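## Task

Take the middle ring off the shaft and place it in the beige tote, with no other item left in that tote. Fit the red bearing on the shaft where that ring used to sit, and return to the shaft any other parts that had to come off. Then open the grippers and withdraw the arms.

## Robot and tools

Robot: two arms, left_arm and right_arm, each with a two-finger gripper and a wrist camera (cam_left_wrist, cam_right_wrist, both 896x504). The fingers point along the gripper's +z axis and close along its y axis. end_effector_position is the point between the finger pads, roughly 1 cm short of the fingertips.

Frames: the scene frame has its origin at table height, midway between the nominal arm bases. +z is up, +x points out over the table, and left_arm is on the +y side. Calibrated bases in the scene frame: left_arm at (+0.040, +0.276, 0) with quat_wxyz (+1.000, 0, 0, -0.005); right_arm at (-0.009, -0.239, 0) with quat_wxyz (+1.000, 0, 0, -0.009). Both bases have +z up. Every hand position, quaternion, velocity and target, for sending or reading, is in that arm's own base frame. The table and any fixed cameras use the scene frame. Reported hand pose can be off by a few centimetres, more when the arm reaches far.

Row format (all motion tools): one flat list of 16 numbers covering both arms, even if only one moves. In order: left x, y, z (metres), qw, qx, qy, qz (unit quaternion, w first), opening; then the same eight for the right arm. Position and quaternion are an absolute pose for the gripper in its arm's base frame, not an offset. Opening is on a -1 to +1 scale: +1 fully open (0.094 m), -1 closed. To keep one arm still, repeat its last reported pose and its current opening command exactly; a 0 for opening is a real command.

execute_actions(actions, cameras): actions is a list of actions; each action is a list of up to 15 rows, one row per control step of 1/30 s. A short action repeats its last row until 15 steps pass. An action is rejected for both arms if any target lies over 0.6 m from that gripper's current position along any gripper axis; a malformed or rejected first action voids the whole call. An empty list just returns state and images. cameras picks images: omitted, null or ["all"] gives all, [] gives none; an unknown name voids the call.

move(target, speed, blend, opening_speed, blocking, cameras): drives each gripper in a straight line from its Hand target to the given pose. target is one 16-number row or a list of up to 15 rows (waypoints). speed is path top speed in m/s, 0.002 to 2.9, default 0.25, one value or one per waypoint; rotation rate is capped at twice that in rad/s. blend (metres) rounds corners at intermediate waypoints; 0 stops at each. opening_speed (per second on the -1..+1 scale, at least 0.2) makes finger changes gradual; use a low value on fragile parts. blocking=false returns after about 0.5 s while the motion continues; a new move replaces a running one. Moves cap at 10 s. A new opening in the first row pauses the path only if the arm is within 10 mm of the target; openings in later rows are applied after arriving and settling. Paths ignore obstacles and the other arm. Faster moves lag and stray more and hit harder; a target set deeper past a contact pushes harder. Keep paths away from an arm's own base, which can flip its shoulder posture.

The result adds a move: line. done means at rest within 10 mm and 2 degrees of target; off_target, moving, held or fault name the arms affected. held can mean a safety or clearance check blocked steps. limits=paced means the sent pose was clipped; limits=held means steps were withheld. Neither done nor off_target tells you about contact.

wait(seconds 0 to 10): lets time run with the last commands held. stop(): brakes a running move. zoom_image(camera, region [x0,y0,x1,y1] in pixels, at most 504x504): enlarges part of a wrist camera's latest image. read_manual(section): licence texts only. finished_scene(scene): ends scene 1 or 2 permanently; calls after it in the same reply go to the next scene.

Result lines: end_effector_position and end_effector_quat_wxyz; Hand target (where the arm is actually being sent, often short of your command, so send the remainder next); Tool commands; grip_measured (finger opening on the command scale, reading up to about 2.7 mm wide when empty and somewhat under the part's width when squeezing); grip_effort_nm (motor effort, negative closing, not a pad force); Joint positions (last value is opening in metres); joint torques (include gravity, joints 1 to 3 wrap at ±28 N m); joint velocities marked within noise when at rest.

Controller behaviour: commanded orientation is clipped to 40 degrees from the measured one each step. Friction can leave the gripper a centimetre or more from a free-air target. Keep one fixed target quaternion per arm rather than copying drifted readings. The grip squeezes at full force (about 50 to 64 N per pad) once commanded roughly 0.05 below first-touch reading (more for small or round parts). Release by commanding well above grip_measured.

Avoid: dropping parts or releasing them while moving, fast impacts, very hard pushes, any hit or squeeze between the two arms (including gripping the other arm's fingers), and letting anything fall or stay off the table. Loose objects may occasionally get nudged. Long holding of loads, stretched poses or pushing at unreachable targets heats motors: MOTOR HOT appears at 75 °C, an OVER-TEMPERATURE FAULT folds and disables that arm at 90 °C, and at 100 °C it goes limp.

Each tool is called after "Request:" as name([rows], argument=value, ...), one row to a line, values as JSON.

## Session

Request:
move(target=[0.22,0.0,0.32,0.25,0,0.968,0,1,0.22,0.0,0.32,0.25,0,0.968,0,1])

Scene clock: 2.60 s.
left_arm: end_effector_position=(+0.2204, +0.0018, +0.3151) grip_measured=+1.000 grip_effort_nm=-0.027 end_effector_quat_wxyz=(+0.252, -0.007, +0.968, +0.003) | right_arm: end_effector_position=(+0.2237, -0.0003, +0.3187) grip_measured=+1.000 grip_effort_nm=-0.032 end_effector_quat_wxyz=(+0.259, +0.004, +0.966, -0.002)
Joint positions: left_arm=[-0.007 1.16 1.667 -1.57 -0.013 -0.018 0.094] | right_arm=[-0.001 1.164 1.678 -1.56 0.005 0.005 0.094]
Joint velocities: within noise
Joint torques (N m): left_arm=[-0.08 -0.94 7.64 1.02 0.12 0.12] | right_arm=[-0.57 -1.43 7.65 1.16 -0.09 -0.12]
Motor temperatures (°C): left_arm=[23 23 27 27 26 25 24] | right_arm=[23 26 30 26 24 24 25]
Heat: left arm: 27 °C; right arm: 30 °C.
Hand target: left_arm +0.2200, +0.0000, +0.3197; +0.255, +0.000, +0.967, +0.000 | right_arm +0.2200, +0.0000, +0.3198; +0.253, +0.000, +0.968, +0.000
Off the commanded pose: left_arm 0.005 m, 1 deg | right_arm 0.004 m, 1 deg.
joint sent to its limit (left arm) — joint 4 (wrist pitch), lower limit. The joint targets still meet the commanded pose.
joint sent to its limit (right arm) — joint 4 (wrist pitch), lower limit. The joint targets still meet the commanded pose.
move: done

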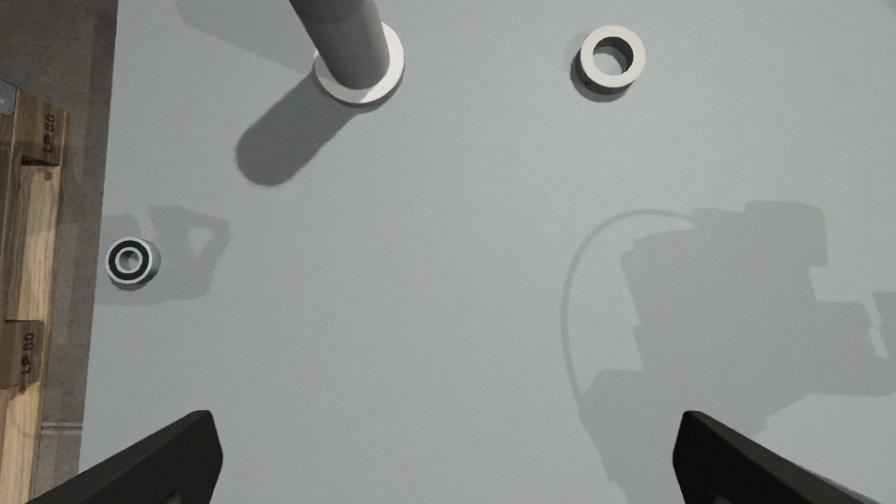

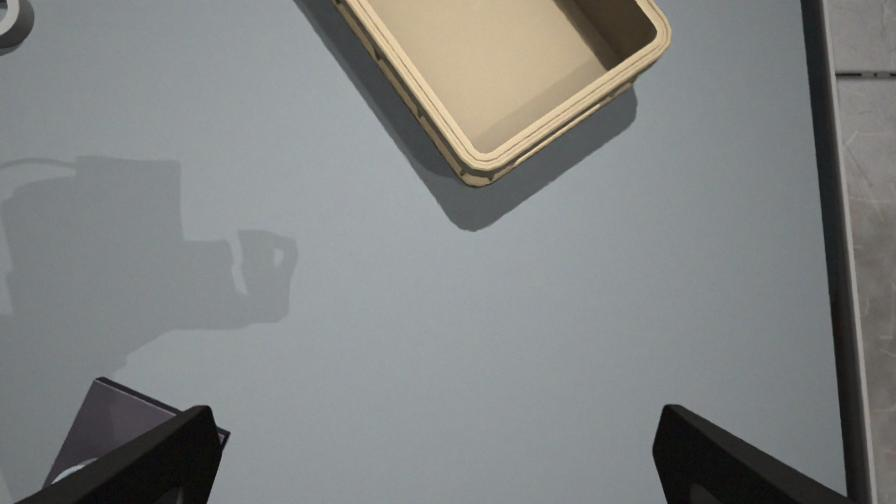

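Request:
move(target=[0.22,0.0,0.32,0.4226,0,0.9063,0,1,0.22,0.0,0.32,0.4226,0,0.9063,0,1])

Scene clock: 8.80 s.
left_arm: end_effector_position=(+0.2195, +0.0018, +0.3214) grip_measured=+1.000 grip_effort_nm=-0.032 end_effector_quat_wxyz=(+0.419, -0.008, +0.908, +0.001) | right_arm: end_effector_position=(+0.2202, -0.0003, +0.3239) grip_measured=+1.000 grip_effort_nm=-0.032 end_effector_quat_wxyz=(+0.422, +0.004, +0.907, -0.001)
Joint positions: left_arm=[-0.007 0.835 1.326 -1.198 -0.013 -0.018 0.094] | right_arm=[-0.005 0.837 1.332 -1.195 0.001 0.003 0.094]
Joint velocities: within noise
Joint torques (N m): left_arm=[-0.53 0.4 4.71 1.72 0.01 0.1] | right_arm=[-0.53 -0.18 4.49 1.95 -0.09 -0.11]
Motor temperatures (°C): left_arm=[23 23 28 28 26 25 24] | right_arm=[23 26 30 27 24 24 25]
Heat: left arm: 28 °C; right arm: 30 °C.
Hand target: left_arm +0.2200, +0.0001, +0.3199; +0.422, +0.000, +0.906, +0.000 | right_arm +0.2200, +0.0000, +0.3201; +0.423, +0.000, +0.906, +0.000
Off the commanded pose: left_arm 0.002 m, 1 deg | right_arm 0.004 m, 0 deg.
move: done

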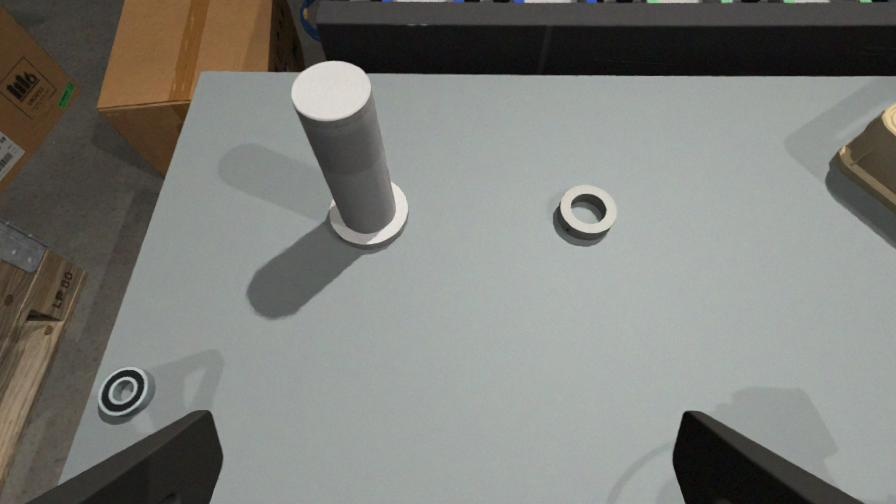

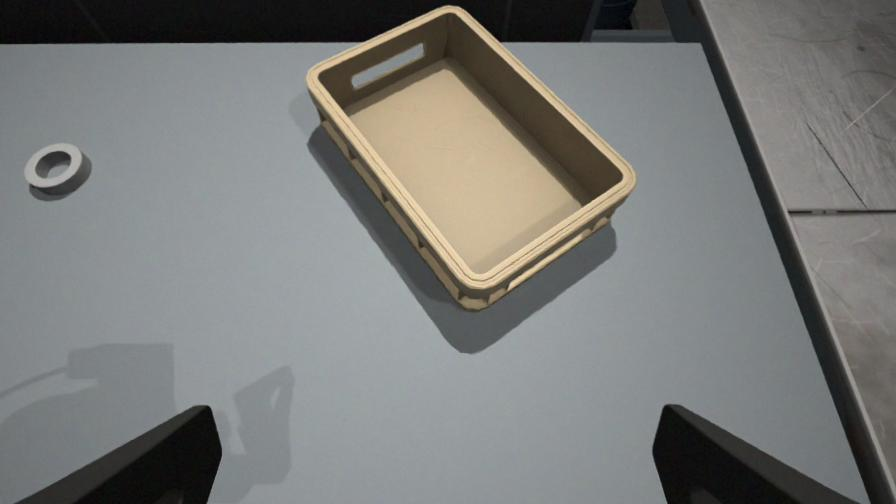

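Request:
move(target=[0.16,0.14,0.32,0.235,-0.331,0.910,0.0855,1,0.1,0.173,0.31,0.2165,-0.484,0.838,0.125,1])

Scene clock: 21.40 s.
left_arm: end_effector_position=(+0.1624, +0.1377, +0.3120) grip_measured=+1.000 grip_effort_nm=-0.022 end_effector_quat_wxyz=(+0.239, -0.329, +0.910, +0.081) | right_arm: end_effector_position=(+0.1043, +0.1750, +0.3042) grip_measured=+1.000 grip_effort_nm=-0.032 end_effector_quat_wxyz=(+0.219, -0.478, +0.842, +0.122)
Joint positions: left_arm=[0.717 1.128 1.637 -1.57 0.022 0.018 0.094] | right_arm=[1.032 1.083 1.58 -1.56 0.004 -0.002 0.094]
Joint velocities: within noise
Joint torques (N m): left_arm=[0.8 -0.7 8.42 1.06 -0.08 0.06] | right_arm=[0.55 -0.92 8.87 1.13 -0.07 -0.07]
Motor temperatures (°C): left_arm=[23 23 28 30 26 25 24] | right_arm=[23 26 31 29 24 24 25]
Heat: left arm: 30 °C; right arm: 31 °C.
Hand target: left_arm +0.1601, +0.1399, +0.3195; +0.244, -0.330, +0.907, +0.089 | right_arm +0.1001, +0.1730, +0.3098; +0.218, -0.484, +0.838, +0.126
Off the commanded pose: left_arm 0.009 m, 1 deg | right_arm 0.007 m, 1 deg.
joint sent to its limit (left arm) — joint 4 (wrist pitch), lower limit. The joint targets still meet the commanded pose.
joint sent to its limit (right arm) — joint 4 (wrist pitch), lower limit. The joint targets still meet the commanded pose.
move: done

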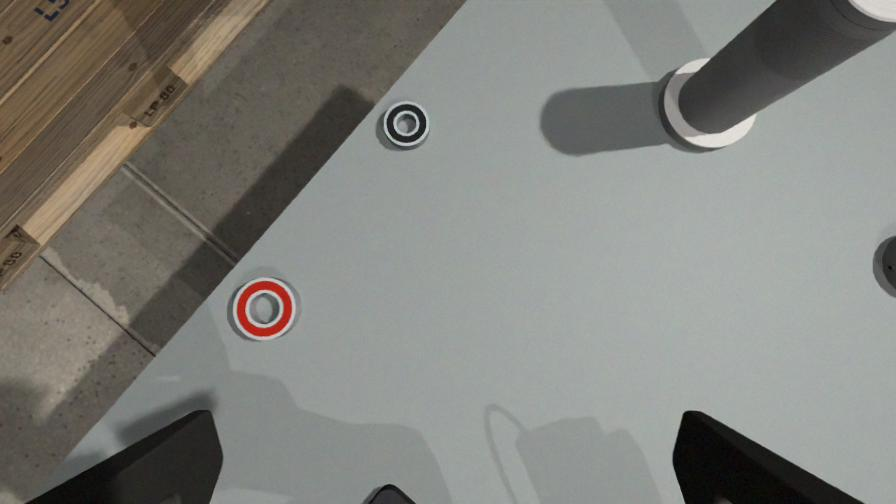

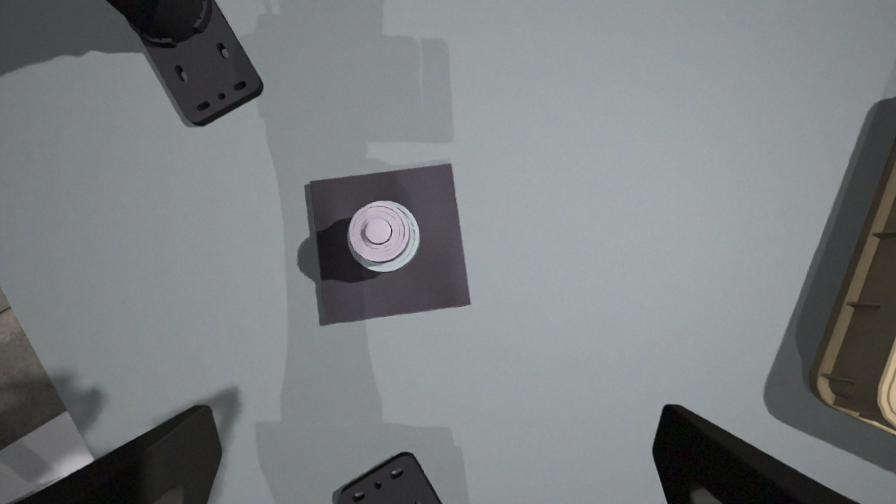

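Request:
move(target=[0.16,0.14,0.32,0.244,-0.330,0.907,0.089,1,0.0997,0.2589,0.17,0,-0.566,0.824,0,1])

Request:
zoom_image(camera="cam_right_wrist", region=[340, 110, 560, 330])

Scene clock: 86.07 s.
left_arm: end_effector_position=(+0.1622, +0.1376, +0.3122) grip_measured=+1.000 grip_effort_nm=-0.022 end_effector_quat_wxyz=(+0.239, -0.329, +0.910, +0.081) | right_arm: end_effector_position=(+0.1003, +0.2535, +0.1720) grip_measured=+1.000 grip_effort_nm=-0.032 end_effector_quat_wxyz=(-0.001, -0.561, +0.828, -0.005)
Joint positions: left_arm=[0.717 1.128 1.638 -1.57 0.021 0.018 0.094] | right_arm=[1.195 1.59 1.501 -1.488 0.007 0.005 0.094]
Joint velocities: within noise
Joint torques (N m): left_arm=[0.57 -0.79 8.36 1.06 -0.09 0.05] | right_arm=[0.55 -6.67 7.12 0.5 -0.06 -0.1]
Motor temperatures (°C): left_arm=[23 23 29 29 26 25 24] | right_arm=[23 25 32 28 24 24 25]
Heat: left arm: 29 °C; right arm: 32 °C.
Hand target: left_arm +0.1600, +0.1398, +0.3198; +0.245, -0.330, +0.907, +0.089 | right_arm +0.0997, +0.2588, +0.1700; +0.000, -0.566, +0.824, +0.000
Off the commanded pose: left_arm 0.008 m, 1 deg | right_arm 0.006 m, 1 deg.
joint sent to its limit (left arm) — joint 4 (wrist pitch), lower limit. The joint targets still meet the commanded pose.
move: done

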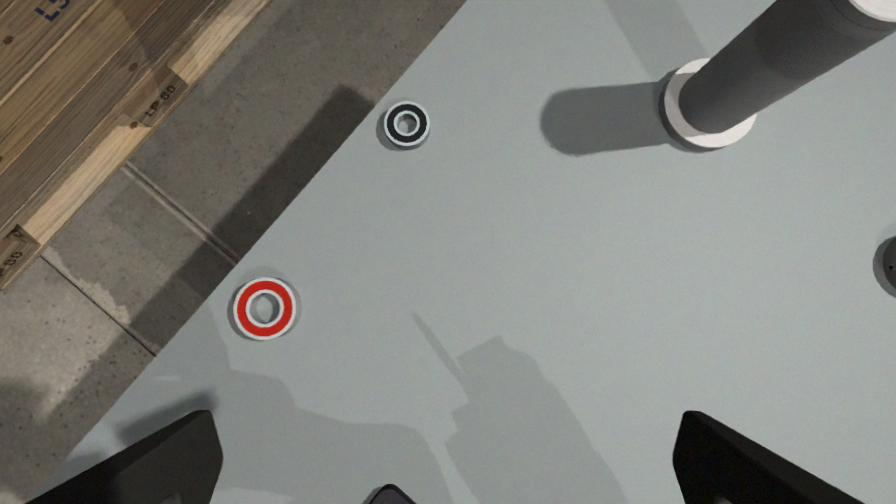

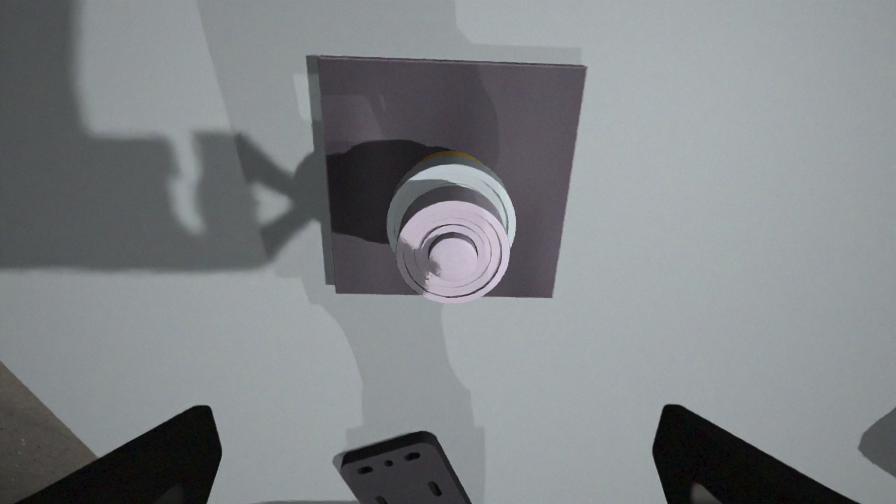

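Scaled by 2.291 from the camera's 896x504 image, which has a finer 1280x720 frame.

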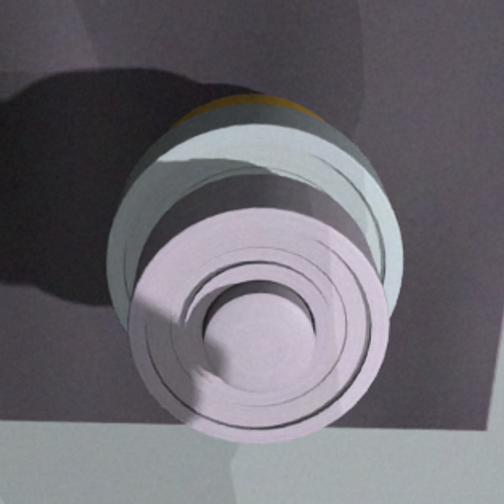

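Request:
move(target=[0.16,0.14,0.32,0.244,-0.330,0.907,0.089,1,0.102,0.256,0.098,0,-0.566,0.824,0,1], cameras=["cam_right_wrist"], speed=0.1)

Request:
zoom_image(camera="cam_right_wrist", region=[310, 160, 610, 460])

Scene clock: 111.73 s.
left_arm: end_effector_position=(+0.1622, +0.1376, +0.3122) grip_measured=+1.000 grip_effort_nm=-0.037 end_effector_quat_wxyz=(+0.239, -0.329, +0.910, +0.081) | right_arm: end_effector_position=(+0.1018, +0.2572, +0.1045) grip_measured=+1.000 grip_effort_nm=-0.032 end_effector_quat_wxyz=(+0.004, -0.565, +0.825, -0.001)
Joint positions: left_arm=[0.717 1.128 1.638 -1.57 0.021 0.018 0.094] | right_arm=[1.195 1.59 1.232 -1.208 0.007 -0.005 0.094]
Joint velocities: within noise
Joint torques (N m): left_arm=[0.64 -0.9 8.31 1.01 -0.07 0.07] | right_arm=[-0.69 -7.28 4.92 0.6 -0.07 -0.11]
Motor temperatures (°C): left_arm=[23 23 29 30 26 25 24] | right_arm=[23 27 31 28 24 24 25]
Heat: left arm: 30 °C; right arm: 31 °C.
Hand target: left_arm +0.1600, +0.1398, +0.3198; +0.245, -0.330, +0.907, +0.089 | right_arm +0.1020, +0.2559, +0.0982; +0.000, -0.566, +0.824, +0.000
Off the commanded pose: left_arm 0.008 m, 1 deg | right_arm 0.007 m, 1 deg.
joint sent to its limit (left arm) — joint 4 (wrist pitch), lower limit. The joint targets still meet the commanded pose.
move: done
Images, in order (width x height): cam_right_wrist 896x504.

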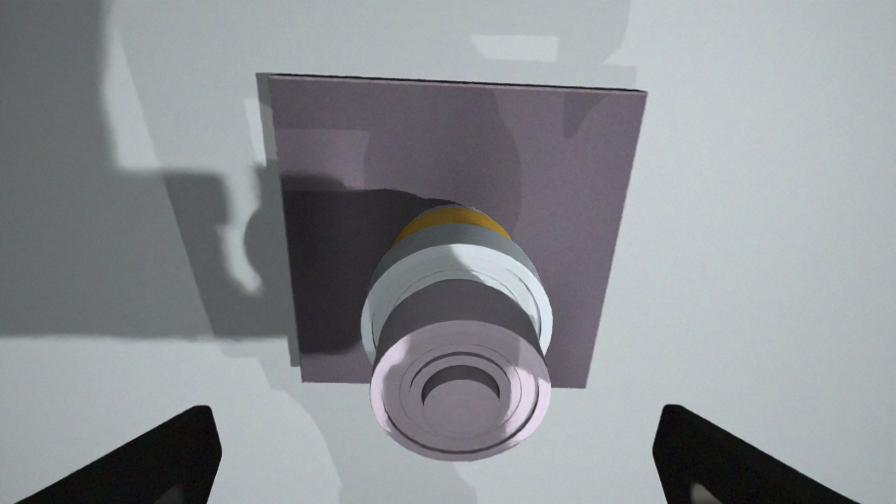

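Scaled by 1.680 from the camera's 896x504 image, which has a finer 1280x720 frame.

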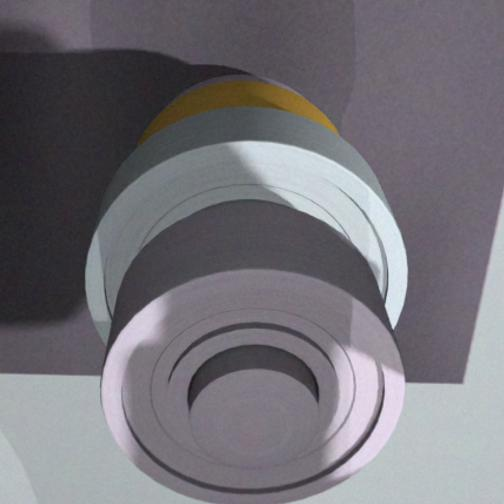

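Request:
move([
  [0.16,0.14,0.32,0.244,-0.330,0.907,0.089,1,0.107,0.254,0.098,0,-0.566,0.824,0,1],
  [0.16,0.14,0.32,0.244,-0.330,0.907,0.089,1,0.107,0.254,0.074,0,-0.566,0.824,0,1],
], cameras=["cam_right_wrist"], speed=0.08)

Scene clock: 134.30 s.
left_arm: end_effector_position=(+0.1622, +0.1376, +0.3122) grip_measured=+1.000 grip_effort_nm=-0.037 end_effector_quat_wxyz=(+0.239, -0.329, +0.910, +0.081) | right_arm: end_effector_position=(+0.1080, +0.2557, +0.0848) grip_measured=+1.000 grip_effort_nm=-0.032 end_effector_quat_wxyz=(+0.010, -0.563, +0.826, +0.003)
Joint positions: left_arm=[0.717 1.128 1.638 -1.57 0.021 0.018 0.094] | right_arm=[1.171 1.59 1.153 -1.113 0.006 -0.025 0.094]
Joint velocities: within noise
Joint torques (N m): left_arm=[0.54 -0.95 8.25 1.04 -0.03 0.05] | right_arm=[-0.21 -5.94 4.9 0.62 -0.05 -0.11]
Motor temperatures (°C): left_arm=[23 23 29 30 26 25 24] | right_arm=[23 27 31 28 24 24 25]
Heat: left arm: 30 °C; right arm: 31 °C.
Hand target: left_arm +0.1600, +0.1398, +0.3198; +0.245, -0.330, +0.907, +0.089 | right_arm +0.1069, +0.2538, +0.0744; +0.000, -0.566, +0.824, +0.000
Off the commanded pose: left_arm 0.008 m, 1 deg | right_arm 0.011 m, 1 deg.
joint sent to its limit (left arm) — joint 4 (wrist pitch), lower limit. The joint targets still meet the commanded pose.
move: off_target (right_arm)
Images, in order (width x height): cam_right_wrist 896x504.

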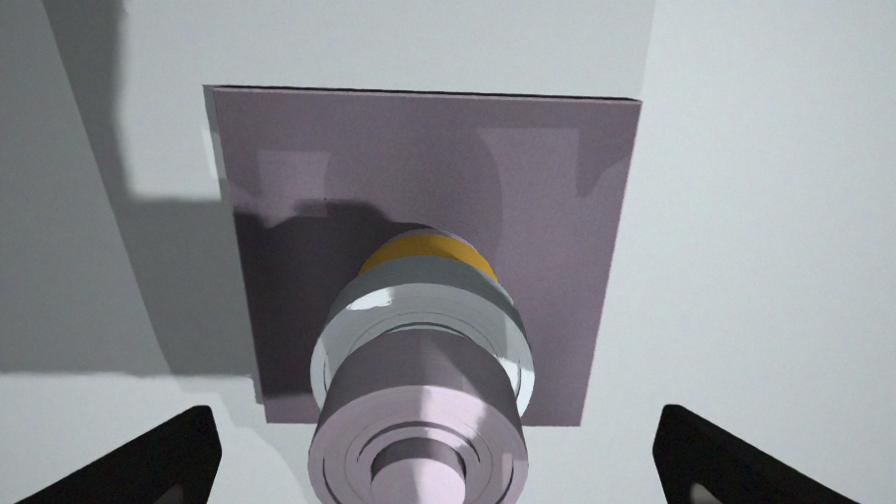

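Request:
move([
  [0.16,0.14,0.32,0.244,-0.330,0.907,0.089,1,0.1035,0.255,0.09,0,-0.566,0.824,0,1],
  [0.16,0.14,0.32,0.244,-0.330,0.907,0.089,1,0.1042,0.2545,0.068,0,-0.566,0.824,0,1],
], cameras=["cam_right_wrist"], speed=0.08)

Scene clock: 154.23 s.
left_arm: end_effector_position=(+0.1622, +0.1377, +0.3122) grip_measured=+1.000 grip_effort_nm=-0.032 end_effector_quat_wxyz=(+0.239, -0.329, +0.910, +0.081) | right_arm: end_effector_position=(+0.1069, +0.2558, +0.0796) grip_measured=+1.000 grip_effort_nm=-0.027 end_effector_quat_wxyz=(+0.012, -0.565, +0.825, +0.004)
Joint positions: left_arm=[0.717 1.128 1.638 -1.57 0.021 0.018 0.094] | right_arm=[1.175 1.59 1.132 -1.089 0.006 -0.025 0.094]
Joint velocities: within noise
Joint torques (N m): left_arm=[0.55 -0.8 8.2 1 -0.07 0.02] | right_arm=[0.31 -5.6 4.88 0.66 -0.06 -0.01]
Motor temperatures (°C): left_arm=[23 23 29 30 26 25 24] | right_arm=[23 27 31 27 24 24 25]
Heat: left arm: 30 °C; right arm: 31 °C.
Hand target: left_arm +0.1599, +0.1399, +0.3198; +0.245, -0.330, +0.907, +0.089 | right_arm +0.1041, +0.2541, +0.0684; +0.000, -0.566, +0.824, +0.000
Off the commanded pose: left_arm 0.008 m, 1 deg | right_arm 0.012 m, 1 deg.
joint sent to its limit (left arm) — joint 4 (wrist pitch), lower limit. The joint targets still meet the commanded pose.
move: off_target (right_arm)
Images, in order (width x height): cam_right_wrist 896x504.

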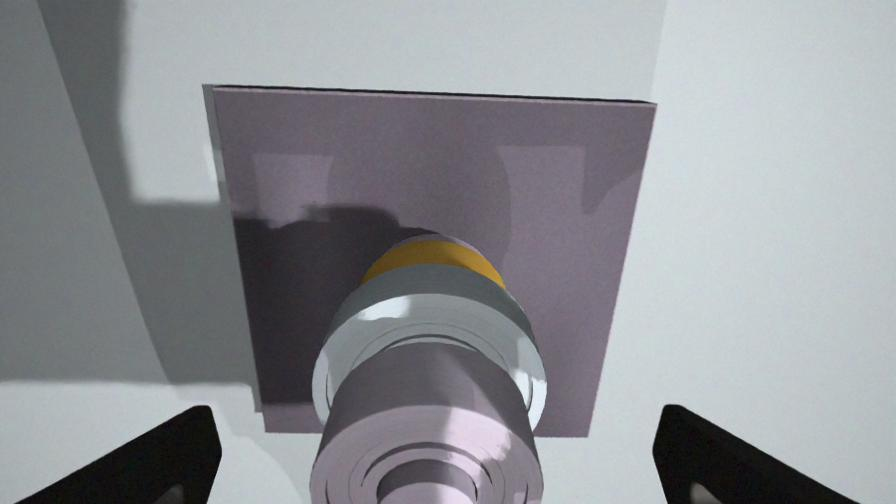

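Request:
move([
  [0.16,0.14,0.32,0.244,-0.330,0.907,0.089,1,0.1002,0.2555,0.085,0,-0.566,0.824,0,1],
  [0.16,0.14,0.32,0.244,-0.330,0.907,0.089,1,0.1018,0.255,0.067,0,-0.566,0.824,0,1],
], cameras=["cam_right_wrist"], speed=0.08)

Scene clock: 162.70 s.
left_arm: end_effector_position=(+0.1622, +0.1377, +0.3122) grip_measured=+1.000 grip_effort_nm=-0.027 end_effector_quat_wxyz=(+0.239, -0.329, +0.910, +0.081) | right_arm: end_effector_position=(+0.1043, +0.2578, +0.0797) grip_measured=+1.000 grip_effort_nm=-0.032 end_effector_quat_wxyz=(+0.013, -0.568, +0.823, +0.005)
Joint positions: left_arm=[0.717 1.128 1.638 -1.57 0.021 0.018 0.094] | right_arm=[1.187 1.59 1.132 -1.085 0.006 -0.023 0.094]
Joint velocities: within noise
Joint torques (N m): left_arm=[0.4 -0.87 8.21 1.03 -0.06 -0.01] | right_arm=[0.1 -5.71 4.48 0.68 -0.06 0.07]
Motor temperatures (°C): left_arm=[23 23 29 30 26 25 24] | right_arm=[23 27 31 27 24 24 25]
Heat: left arm: 30 °C; right arm: 31 °C.
Hand target: left_arm +0.1600, +0.1399, +0.3198; +0.245, -0.330, +0.907, +0.089 | right_arm +0.1017, +0.2546, +0.0675; +0.000, -0.566, +0.824, +0.000
Off the commanded pose: left_arm 0.008 m, 1 deg | right_arm 0.013 m, 2 deg.
joint sent to its limit (left arm) — joint 4 (wrist pitch), lower limit. The joint targets still meet the commanded pose.
move: off_target (right_arm)
Images, in order (width x height): cam_right_wrist 896x504.

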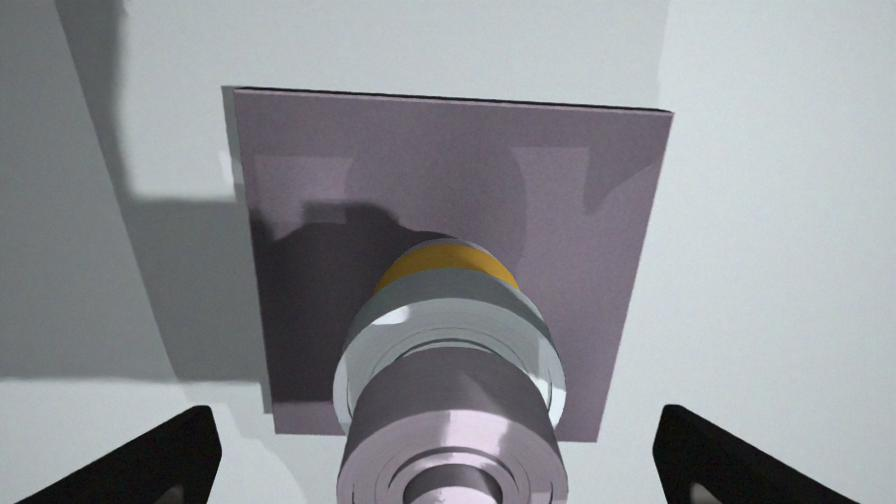

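Request:
move([
  [0.16,0.14,0.32,0.244,-0.330,0.907,0.089,1,0.1015,0.2555,0.085,0,-0.566,0.824,0,1],
  [0.16,0.14,0.32,0.244,-0.330,0.907,0.089,1,0.1032,0.254,0.066,0,-0.566,0.824,0,1],
  [0.16,0.14,0.32,0.244,-0.330,0.907,0.089,1,0.1032,0.254,0.066,0,-0.566,0.824,0,-0.25],
], cameras=["cam_right_wrist"], speed=0.08, opening_speed=0.6)

Scene clock: 171.17 s.
left_arm: end_effector_position=(+0.1622, +0.1377, +0.3122) grip_measured=+1.000 grip_effort_nm=-0.037 end_effector_quat_wxyz=(+0.239, -0.329, +0.910, +0.081) | right_arm: end_effector_position=(+0.1043, +0.2566, +0.0776) grip_measured=-0.149 grip_effort_nm=-1.053 end_effector_quat_wxyz=(+0.012, -0.568, +0.823, +0.004)
Joint positions: left_arm=[0.717 1.128 1.638 -1.57 0.021 0.018 0.094] | right_arm=[1.185 1.59 1.124 -1.079 0.007 -0.023 0.04]
Joint velocities: within noise
Joint torques (N m): left_arm=[0.64 -0.85 8.18 1.04 -0.04 0.02] | right_arm=[-0.39 -5.76 4.78 0.62 -0.07 -0.01]
Motor temperatures (°C): left_arm=[23 23 29 30 26 25 24] | right_arm=[23 27 31 27 24 24 25]
Heat: left arm: 30 °C; right arm: 31 °C.
Hand target: left_arm +0.1600, +0.1399, +0.3198; +0.245, -0.330, +0.907, +0.089 | right_arm +0.1031, +0.2537, +0.0664; +0.000, -0.566, +0.824, +0.000
Off the commanded pose: left_arm 0.008 m, 1 deg | right_arm 0.012 m, 2 deg.
joint sent to its limit (left arm) — joint 4 (wrist pitch), lower limit. The joint targets still meet the commanded pose.
move: off_target (right_arm); target 3's new opening was sent with right_arm's hand 0.012 m and 1 deg from that target
Images, in order (width x height): cam_right_wrist 896x504.

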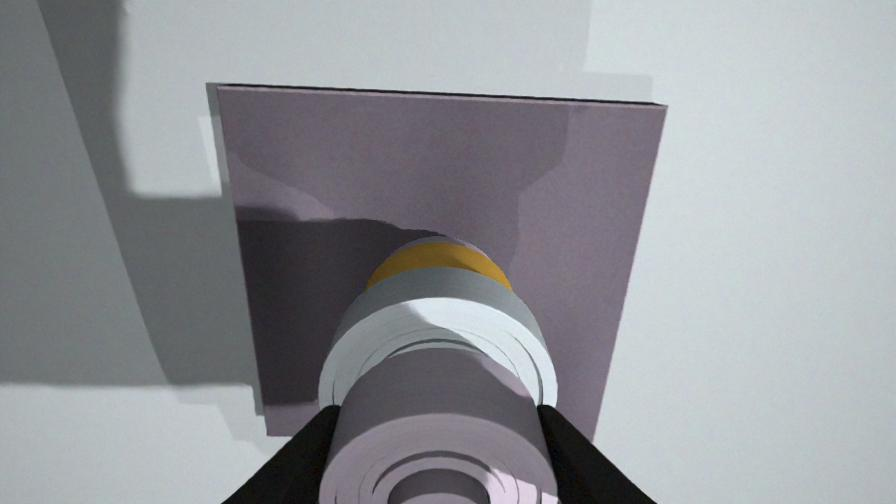

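Request:
move([
  [0.16,0.14,0.32,0.244,-0.330,0.907,0.089,1,0.104,0.256,0.11,0,-0.566,0.824,0,-0.25],
  [0.16,0.14,0.32,0.244,-0.330,0.907,0.089,1,0.104,0.257,0.17,0,-0.566,0.824,0,-0.25],
], cameras=["cam_right_wrist"], speed=0.06)

Request:
zoom_image(camera="cam_right_wrist", region=[340, 110, 560, 330])

Scene clock: 179.97 s.
left_arm: end_effector_position=(+0.1622, +0.1377, +0.3122) grip_measured=+1.000 grip_effort_nm=-0.032 end_effector_quat_wxyz=(+0.239, -0.329, +0.910, +0.081) | right_arm: end_effector_position=(+0.1034, +0.2546, +0.1644) grip_measured=-0.149 grip_effort_nm=-1.062 end_effector_quat_wxyz=(+0.001, -0.568, +0.823, -0.003)
Joint positions: left_arm=[0.717 1.128 1.638 -1.57 0.021 0.018 0.094] | right_arm=[1.185 1.59 1.47 -1.453 0.007 -0.023 0.04]
Joint velocities: within noise
Joint torques (N m): left_arm=[0.8 -0.92 8.21 1.02 -0.05 0.06] | right_arm=[-0.2 -6.82 9.89 0.17 -0.05 0.02]
Motor temperatures (°C): left_arm=[23 23 29 30 26 25 24] | right_arm=[23 27 31 27 24 24 26]
Heat: left arm: 30 °C; right arm: 31 °C.
Hand target: left_arm +0.1600, +0.1399, +0.3198; +0.245, -0.330, +0.907, +0.089 | right_arm +0.1040, +0.2569, +0.1699; +0.000, -0.566, +0.824, +0.000
Off the commanded pose: left_arm 0.008 m, 1 deg | right_arm 0.006 m, 0 deg.
joint sent to its limit (left arm) — joint 4 (wrist pitch), lower limit. The joint targets still meet the commanded pose.
move: done
Images, in order (width x height): cam_right_wrist 896x504.

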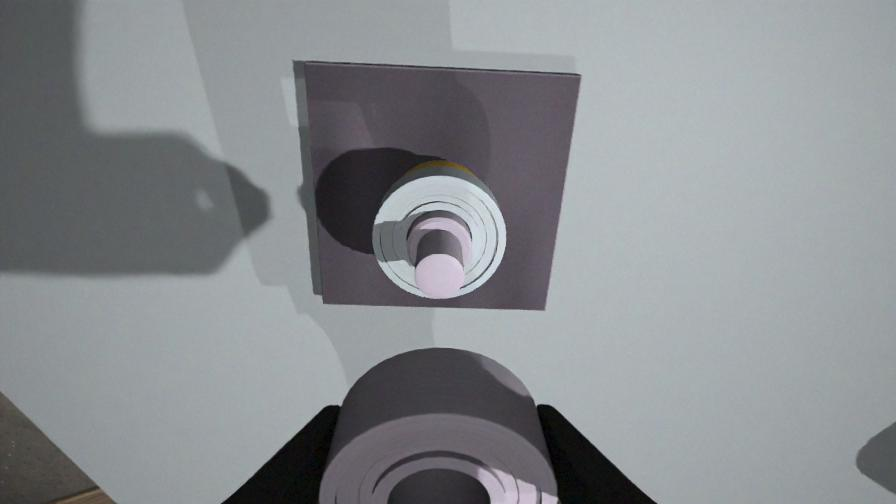

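Scaled by 2.291 from the camera's 896x504 image, which has a finer 1280x720 frame.

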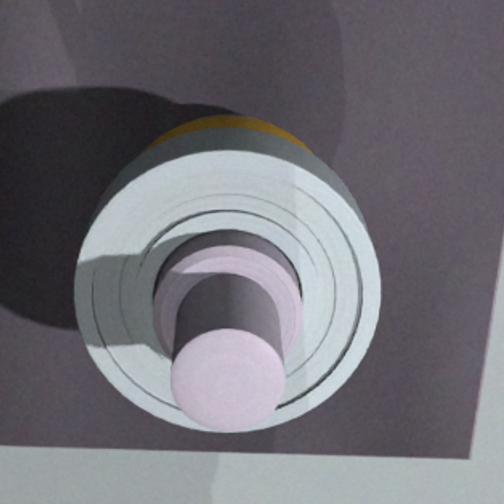

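Request:
move([
  [0.16,0.14,0.32,0.244,-0.330,0.907,0.089,1,0.17,0.19,0.165,0,-0.454,0.891,0,-0.25],
  [0.16,0.14,0.32,0.244,-0.330,0.907,0.089,1,0.2,0.15,0.12,0,-0.3165,0.9486,0,-0.25],
  [0.16,0.14,0.32,0.244,-0.330,0.907,0.089,1,0.2,0.15,0.015,0,-0.3165,0.9486,0,-0.25],
  [0.16,0.14,0.32,0.244,-0.330,0.907,0.089,1,0.2,0.15,0.003,0,-0.3165,0.9486,0,-0.25],
], cameras=["cam_right_wrist"], speed=[0.15,0.15,0.1,0.03], blend=[0.02,0.02,0,0])

Scene clock: 200.30 s.
left_arm: end_effector_position=(+0.1622, +0.1377, +0.3122) grip_measured=+1.000 grip_effort_nm=-0.027 end_effector_quat_wxyz=(+0.239, -0.329, +0.910, +0.081) | right_arm: end_effector_position=(+0.2016, +0.1517, +0.0121) grip_measured=-0.149 grip_effort_nm=-1.057 end_effector_quat_wxyz=(+0.006, -0.323, +0.946, +0.000)
Joint positions: left_arm=[0.717 1.128 1.638 -1.57 0.021 0.018 0.094] | right_arm=[0.643 1.604 0.859 -0.814 0.003 -0.015 0.04]
Joint velocities: within noise
Joint torques (N m): left_arm=[0.54 -0.77 8.31 1.02 -0.09 0.02] | right_arm=[-0.32 -5.34 4.48 0.67 -0.04 0.1]
Motor temperatures (°C): left_arm=[23 23 30 31 26 25 24] | right_arm=[23 27 32 27 24 24 27]
Heat: left arm: 31 °C; right arm: 32 °C.
Hand target: left_arm +0.1600, +0.1399, +0.3198; +0.245, -0.330, +0.907, +0.089 | right_arm +0.1997, +0.1498, +0.0033; +0.000, -0.317, +0.949, +0.000
Off the commanded pose: left_arm 0.008 m, 1 deg | right_arm 0.009 m, 1 deg.
joint sent to its limit (left arm) — joint 4 (wrist pitch), lower limit. The joint targets still meet the commanded pose.
move: done
Images, in order (width x height): cam_right_wrist 896x504.

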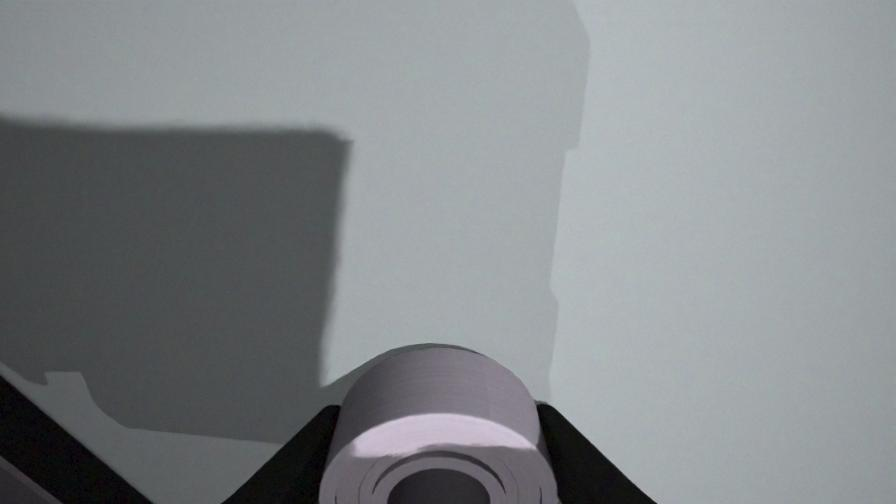

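Request:
move([
  [0.16,0.14,0.32,0.244,-0.330,0.907,0.089,1,0.2,0.15,-0.004,0,-0.3165,0.9486,0,-0.25],
  [0.16,0.14,0.32,0.244,-0.330,0.907,0.089,1,0.2,0.15,-0.003,0,-0.3165,0.9486,0,0.3],
], cameras=["cam_right_wrist"], speed=0.03, opening_speed=0.8)

Scene clock: 210.33 s.
left_arm: end_effector_position=(+0.1622, +0.1377, +0.3122) grip_measured=+1.000 grip_effort_nm=-0.037 end_effector_quat_wxyz=(+0.239, -0.329, +0.910, +0.081) | right_arm: end_effector_position=(+0.2049, +0.1522, +0.0116) grip_measured=+0.297 grip_effort_nm=0.105 end_effector_quat_wxyz=(+0.013, -0.321, +0.947, +0.001)
Joint positions: left_arm=[0.717 1.128 1.638 -1.57 0.021 0.018 0.094] | right_arm=[0.64 1.604 0.857 -0.799 0.007 -0.015 0.061]
Joint velocities: within noise
Joint torques (N m): left_arm=[0.68 -0.76 8.38 0.99 -0.09 0.02] | right_arm=[0.01 -4.48 3.47 0.79 -0.06 0.1]
Motor temperatures (°C): left_arm=[23 23 30 31 26 25 24] | right_arm=[23 26 31 27 24 24 27]
Heat: left arm: 31 °C; right arm: 31 °C.
Hand target: left_arm +0.1600, +0.1399, +0.3198; +0.245, -0.330, +0.907, +0.089 | right_arm +0.1995, +0.1495, -0.0021; +0.000, -0.316, +0.949, +0.000
Off the commanded pose: left_arm 0.008 m, 1 deg | right_arm 0.016 m, 2 deg.
joint sent to its limit (left arm) — joint 4 (wrist pitch), lower limit. The joint targets still meet the commanded pose.
move: off_target (right_arm); target 2's new opening was sent with right_arm's hand 0.015 m and 1 deg from that target
Images, in order (width x height): cam_right_wrist 896x504.

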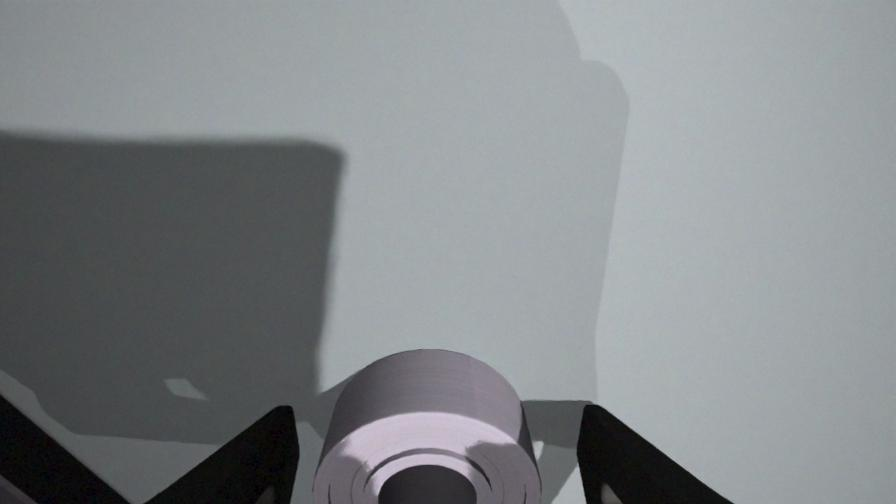

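Request:
move([
  [0.16,0.14,0.32,0.244,-0.330,0.907,0.089,1,0.2045,0.152,0.14,0,-0.3165,0.9486,0,1],
  [0.16,0.14,0.32,0.244,-0.330,0.907,0.089,1,0.102,0.254,0.14,0,-0.566,0.824,0,1],
  [0.16,0.14,0.32,0.244,-0.330,0.907,0.089,1,0.1015,0.255,0.085,0,-0.566,0.824,0,1],
  [0.16,0.14,0.32,0.244,-0.330,0.907,0.089,1,0.1032,0.2535,0.048,0,-0.566,0.824,0,1],
], cameras=["cam_right_wrist"], speed=[0.1,0.15,0.1,0.06])

Scene clock: 229.23 s.
left_arm: end_effector_position=(+0.1621, +0.1377, +0.3122) grip_measured=+1.000 grip_effort_nm=-0.027 end_effector_quat_wxyz=(+0.239, -0.329, +0.910, +0.081) | right_arm: end_effector_position=(+0.1040, +0.2560, +0.0590) grip_measured=+0.998 grip_effort_nm=0.081 end_effector_quat_wxyz=(+0.010, -0.564, +0.826, +0.004)
Joint positions: left_arm=[0.717 1.128 1.638 -1.57 0.021 0.018 0.094] | right_arm=[1.184 1.61 1.068 -1.007 0.004 -0.014 0.094]
Joint velocities: within noise
Joint torques (N m): left_arm=[0.65 -0.75 8.29 0.98 -0.01 0.02] | right_arm=[-0.28 -5.81 4.82 0.67 -0.04 -0.1]
Motor temperatures (°C): left_arm=[23 23 30 31 26 25 24] | right_arm=[23 26 31 27 24 24 26]
Heat: left arm: 31 °C; right arm: 31 °C.
Hand target: left_arm +0.1600, +0.1399, +0.3198; +0.245, -0.330, +0.907, +0.090 | right_arm +0.1030, +0.2531, +0.0484; +0.000, -0.566, +0.824, +0.000
Off the commanded pose: left_arm 0.008 m, 1 deg | right_arm 0.011 m, 1 deg.
joint sent to its limit (left arm) — joint 4 (wrist pitch), lower limit. The joint targets still meet the commanded pose.
move: off_target (right_arm)
Images, in order (width x height): cam_right_wrist 896x504.

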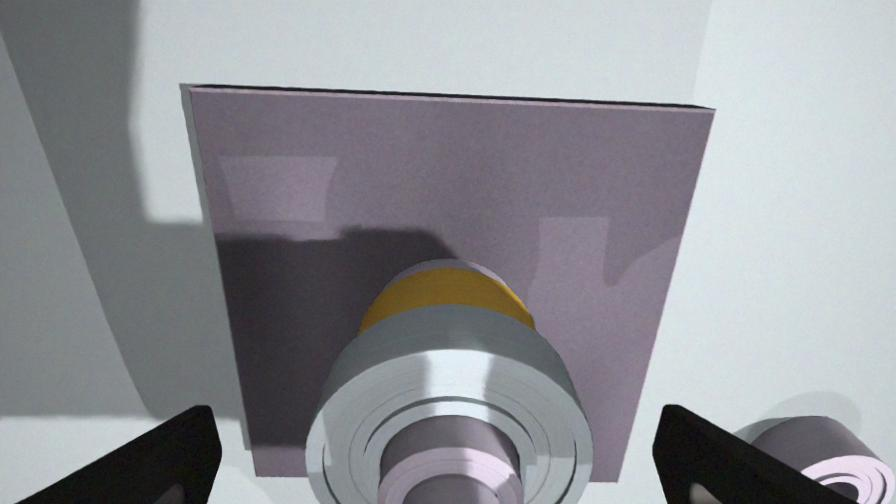

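Request:
move([
  [0.16,0.14,0.32,0.244,-0.330,0.907,0.089,1,0.1037,0.2545,0.046,0,-0.566,0.824,0,1],
  [0.16,0.14,0.32,0.244,-0.330,0.907,0.089,1,0.1037,0.2545,0.046,0,-0.566,0.824,0,-0.02],
], cameras=["cam_right_wrist"], speed=0.06, opening_speed=0.6)

Scene clock: 239.67 s.
left_arm: end_effector_position=(+0.1621, +0.1377, +0.3122) grip_measured=+1.000 grip_effort_nm=-0.027 end_effector_quat_wxyz=(+0.239, -0.329, +0.910, +0.081) | right_arm: end_effector_position=(+0.1051, +0.2579, +0.0591) grip_measured=+0.105 grip_effort_nm=-1.048 end_effector_quat_wxyz=(+0.014, -0.563, +0.826, +0.006)
Joint positions: left_arm=[0.717 1.128 1.638 -1.57 0.021 0.018 0.094] | right_arm=[1.183 1.61 1.068 -0.998 0.005 -0.014 0.052]
Joint velocities: within noise
Joint torques (N m): left_arm=[0.68 -0.83 8.23 1.1 -0.08 0.01] | right_arm=[-0.24 -5.29 4.71 0.64 -0.05 -0.09]
Motor temperatures (°C): left_arm=[23 23 30 31 26 25 24] | right_arm=[23 26 31 27 24 24 26]
Heat: left arm: 31 °C; right arm: 31 °C.
Hand target: left_arm +0.1600, +0.1399, +0.3198; +0.245, -0.330, +0.907, +0.089 | right_arm +0.1035, +0.2540, +0.0465; +0.000, -0.566, +0.824, +0.000
Off the commanded pose: left_arm 0.008 m, 1 deg | right_arm 0.014 m, 2 deg.
joint sent to its limit (left arm) — joint 4 (wrist pitch), lower limit. The joint targets still meet the commanded pose.
move: off_target (right_arm); target 2's new opening was sent with right_arm's hand 0.013 m and 2 deg from that target
Images, in order (width x height): cam_right_wrist 896x504.

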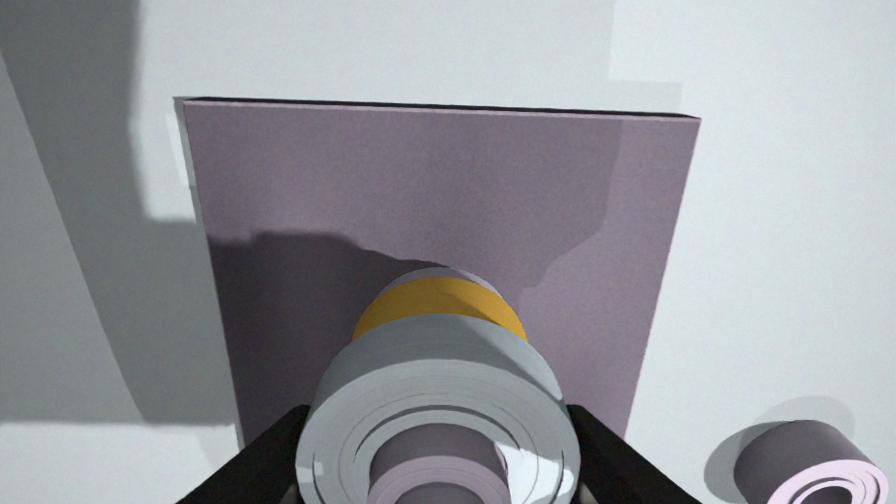

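Request:
move([
  [0.16,0.14,0.32,0.244,-0.330,0.907,0.089,1,0.1048,0.257,0.10,0,-0.566,0.824,0,-0.02],
  [0.16,0.14,0.32,0.244,-0.330,0.907,0.089,1,0.104,0.257,0.175,0,-0.566,0.824,0,-0.02],
], cameras=["cam_right_wrist"], speed=0.06)

Request:
zoom_image(camera="cam_right_wrist", region=[340, 110, 560, 330])

Request:
move([
  [0.16,0.14,0.32,0.244,-0.330,0.907,0.089,1,0.28,0.15,0.18,0.06,-0.42,0.905,0.03,-0.02],
  [0.16,0.14,0.32,0.244,-0.330,0.907,0.089,1,0.47,-0.04,0.18,0.124,-0.302,0.944,0.0398,-0.02],
], cameras=["cam_right_wrist"], speed=0.15, blend=0.03)

Scene clock: 273.03 s.
left_arm: end_effector_position=(+0.1621, +0.1377, +0.3122) grip_measured=+1.000 grip_effort_nm=-0.037 end_effector_quat_wxyz=(+0.239, -0.329, +0.910, +0.081) | right_arm: end_effector_position=(+0.1040, +0.2550, +0.1647) grip_measured=+0.104 grip_effort_nm=-1.057 end_effector_quat_wxyz=(-0.007, -0.564, +0.826, -0.008)
Joint positions: left_arm=[0.717 1.128 1.638 -1.57 0.021 0.018 0.094] | right_arm=[1.183 1.61 1.491 -1.473 0.005 -0.014 0.052]
Joint velocities: within noise
Joint torques (N m): left_arm=[0.55 -0.88 8.24 1.03 -0.09 0.04] | right_arm=[0.02 -8.36 9.99 0.16 -0.04 -0.08]
Motor temperatures (°C): left_arm=[23 23 30 31 26 25 24] | right_arm=[23 26 31 27 24 24 27]
Heat: left arm: 31 °C; right arm: 31 °C.
Hand target: left_arm +0.1600, +0.1399, +0.3198; +0.245, -0.330, +0.907, +0.089 | right_arm +0.1039, +0.2568, +0.1748; +0.000, -0.566, +0.824, +0.000
Off the commanded pose: left_arm 0.008 m, 1 deg | right_arm 0.010 m, 1 deg.
joint sent to its limit (left arm) — joint 4 (wrist pitch), lower limit. The joint targets still meet the commanded pose.
move: done
Images, in order (width x height): cam_right_wrist 896x504.

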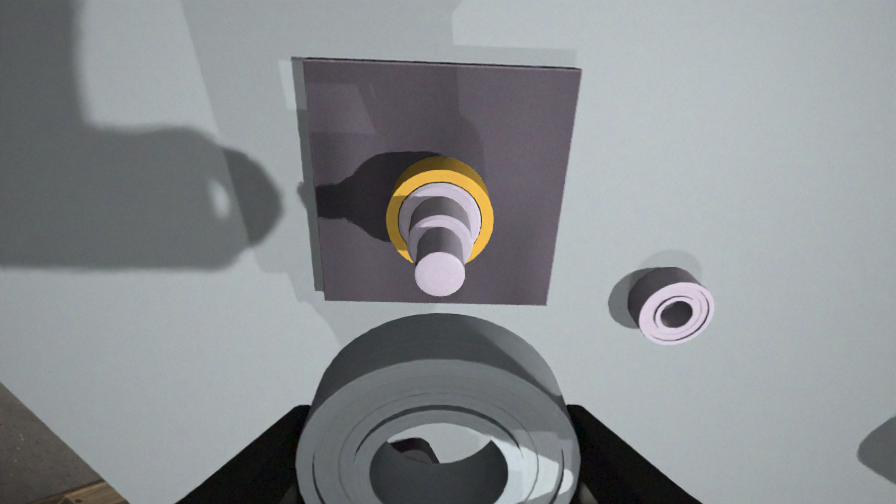

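Scaled by 2.291 from the camera's 896x504 image, which has a finer 1280x720 frame.

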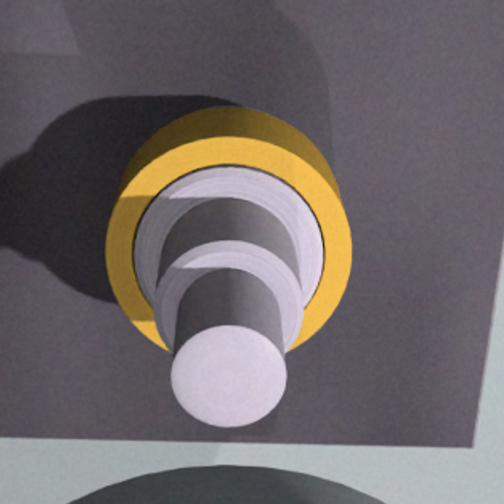

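Scene clock: 277.13 s.
left_arm: end_effector_position=(+0.1621, +0.1377, +0.3122) grip_measured=+1.000 grip_effort_nm=-0.027 end_effector_quat_wxyz=(+0.239, -0.329, +0.910, +0.081) | right_arm: end_effector_position=(+0.4660, -0.0447, +0.1875) grip_measured=+0.104 grip_effort_nm=-1.057 end_effector_quat_wxyz=(+0.130, -0.295, +0.946, +0.026)
Joint positions: left_arm=[0.717 1.128 1.638 -1.57 0.021 0.018 0.094] | right_arm=[-0.159 2.25 2.436 -1.544 -0.161 -0.746 0.052]
Joint velocities: within noise
Joint torques (N m): left_arm=[0.57 -0.83 8.4 1.01 -0.09 0.04] | right_arm=[0.34 -11.21 10.14 0.61 -0.29 -0.12]
Motor temperatures (°C): left_arm=[23 23 30 31 26 25 24] | right_arm=[23 27 31 27 24 24 27]
Heat: left arm: 31 °C; right arm: 31 °C.
Hand target: left_arm +0.1600, +0.1399, +0.3198; +0.245, -0.330, +0.907, +0.089 | right_arm +0.4697, -0.0400, +0.1799; +0.125, -0.302, +0.944, +0.039
Off the commanded pose: left_arm 0.008 m, 1 deg | right_arm 0.010 m, 2 deg.
joint sent to its limit (left arm) — joint 4 (wrist pitch), lower limit. The joint targets still meet the commanded pose.
move: done
Images, in order (width x height): cam_right_wrist 896x504.

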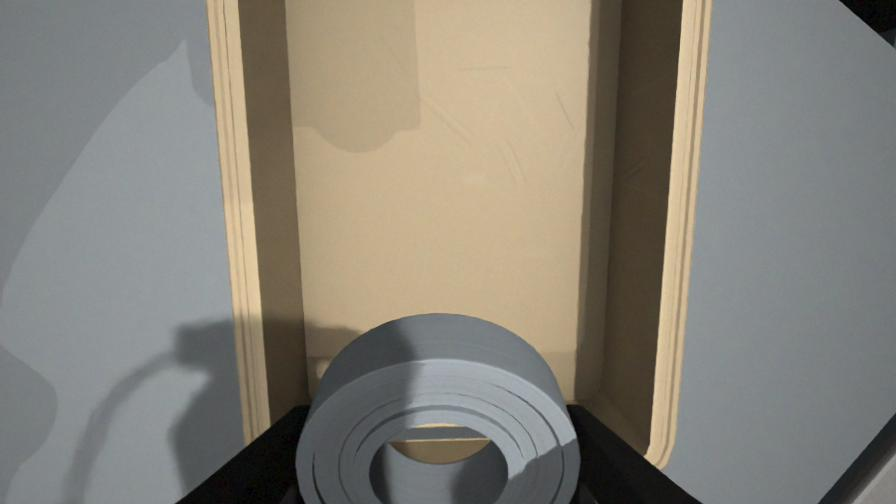

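Request:
move([
  [0.16,0.14,0.32,0.244,-0.330,0.907,0.089,1,0.478,-0.036,0.10,0.0,-0.305,0.952,0.0,-0.02],
  [0.16,0.14,0.32,0.244,-0.330,0.907,0.089,1,0.478,-0.036,0.02,0,-0.305,0.952,0,-0.02],
], cameras=["cam_right_wrist"], speed=0.1)

Scene clock: 295.93 s.
left_arm: end_effector_position=(+0.1621, +0.1377, +0.3122) grip_measured=+1.000 grip_effort_nm=-0.037 end_effector_quat_wxyz=(+0.239, -0.329, +0.910, +0.081) | right_arm: end_effector_position=(+0.4787, -0.0372, +0.0278) grip_measured=+0.104 grip_effort_nm=-1.062 end_effector_quat_wxyz=(+0.003, -0.308, +0.951, +0.000)
Joint positions: left_arm=[0.717 1.128 1.638 -1.57 0.021 0.018 0.094] | right_arm=[-0.081 2.47 2.203 -1.298 -0.003 -0.707 0.052]
Joint velocities: within noise
Joint torques (N m): left_arm=[0.58 -0.7 8.32 1 -0.05 0.03] | right_arm=[0.32 -15.83 5.23 0.55 0.01 0.1]
Motor temperatures (°C): left_arm=[23 23 30 31 26 25 24] | right_arm=[23 29 32 27 24 24 28]
Heat: left arm: 31 °C; right arm: 32 °C.
Hand target: left_arm +0.1600, +0.1399, +0.3198; +0.245, -0.330, +0.907, +0.089 | right_arm +0.4779, -0.0360, +0.0201; +0.000, -0.305, +0.952, +0.000
Off the commanded pose: left_arm 0.008 m, 1 deg | right_arm 0.008 m, 1 deg.
joint sent to its limit (left arm) — joint 4 (wrist pitch), lower limit. The joint targets still meet the commanded pose.
move: done
Images, in order (width x height): cam_right_wrist 896x504.

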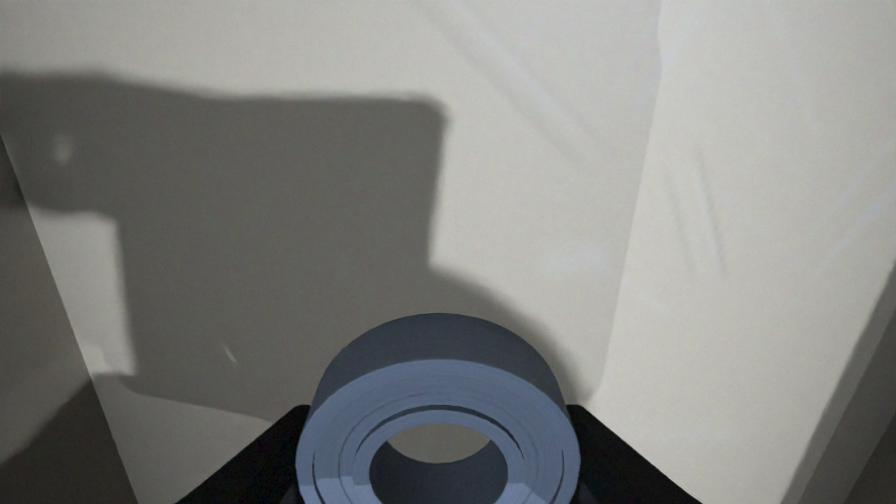

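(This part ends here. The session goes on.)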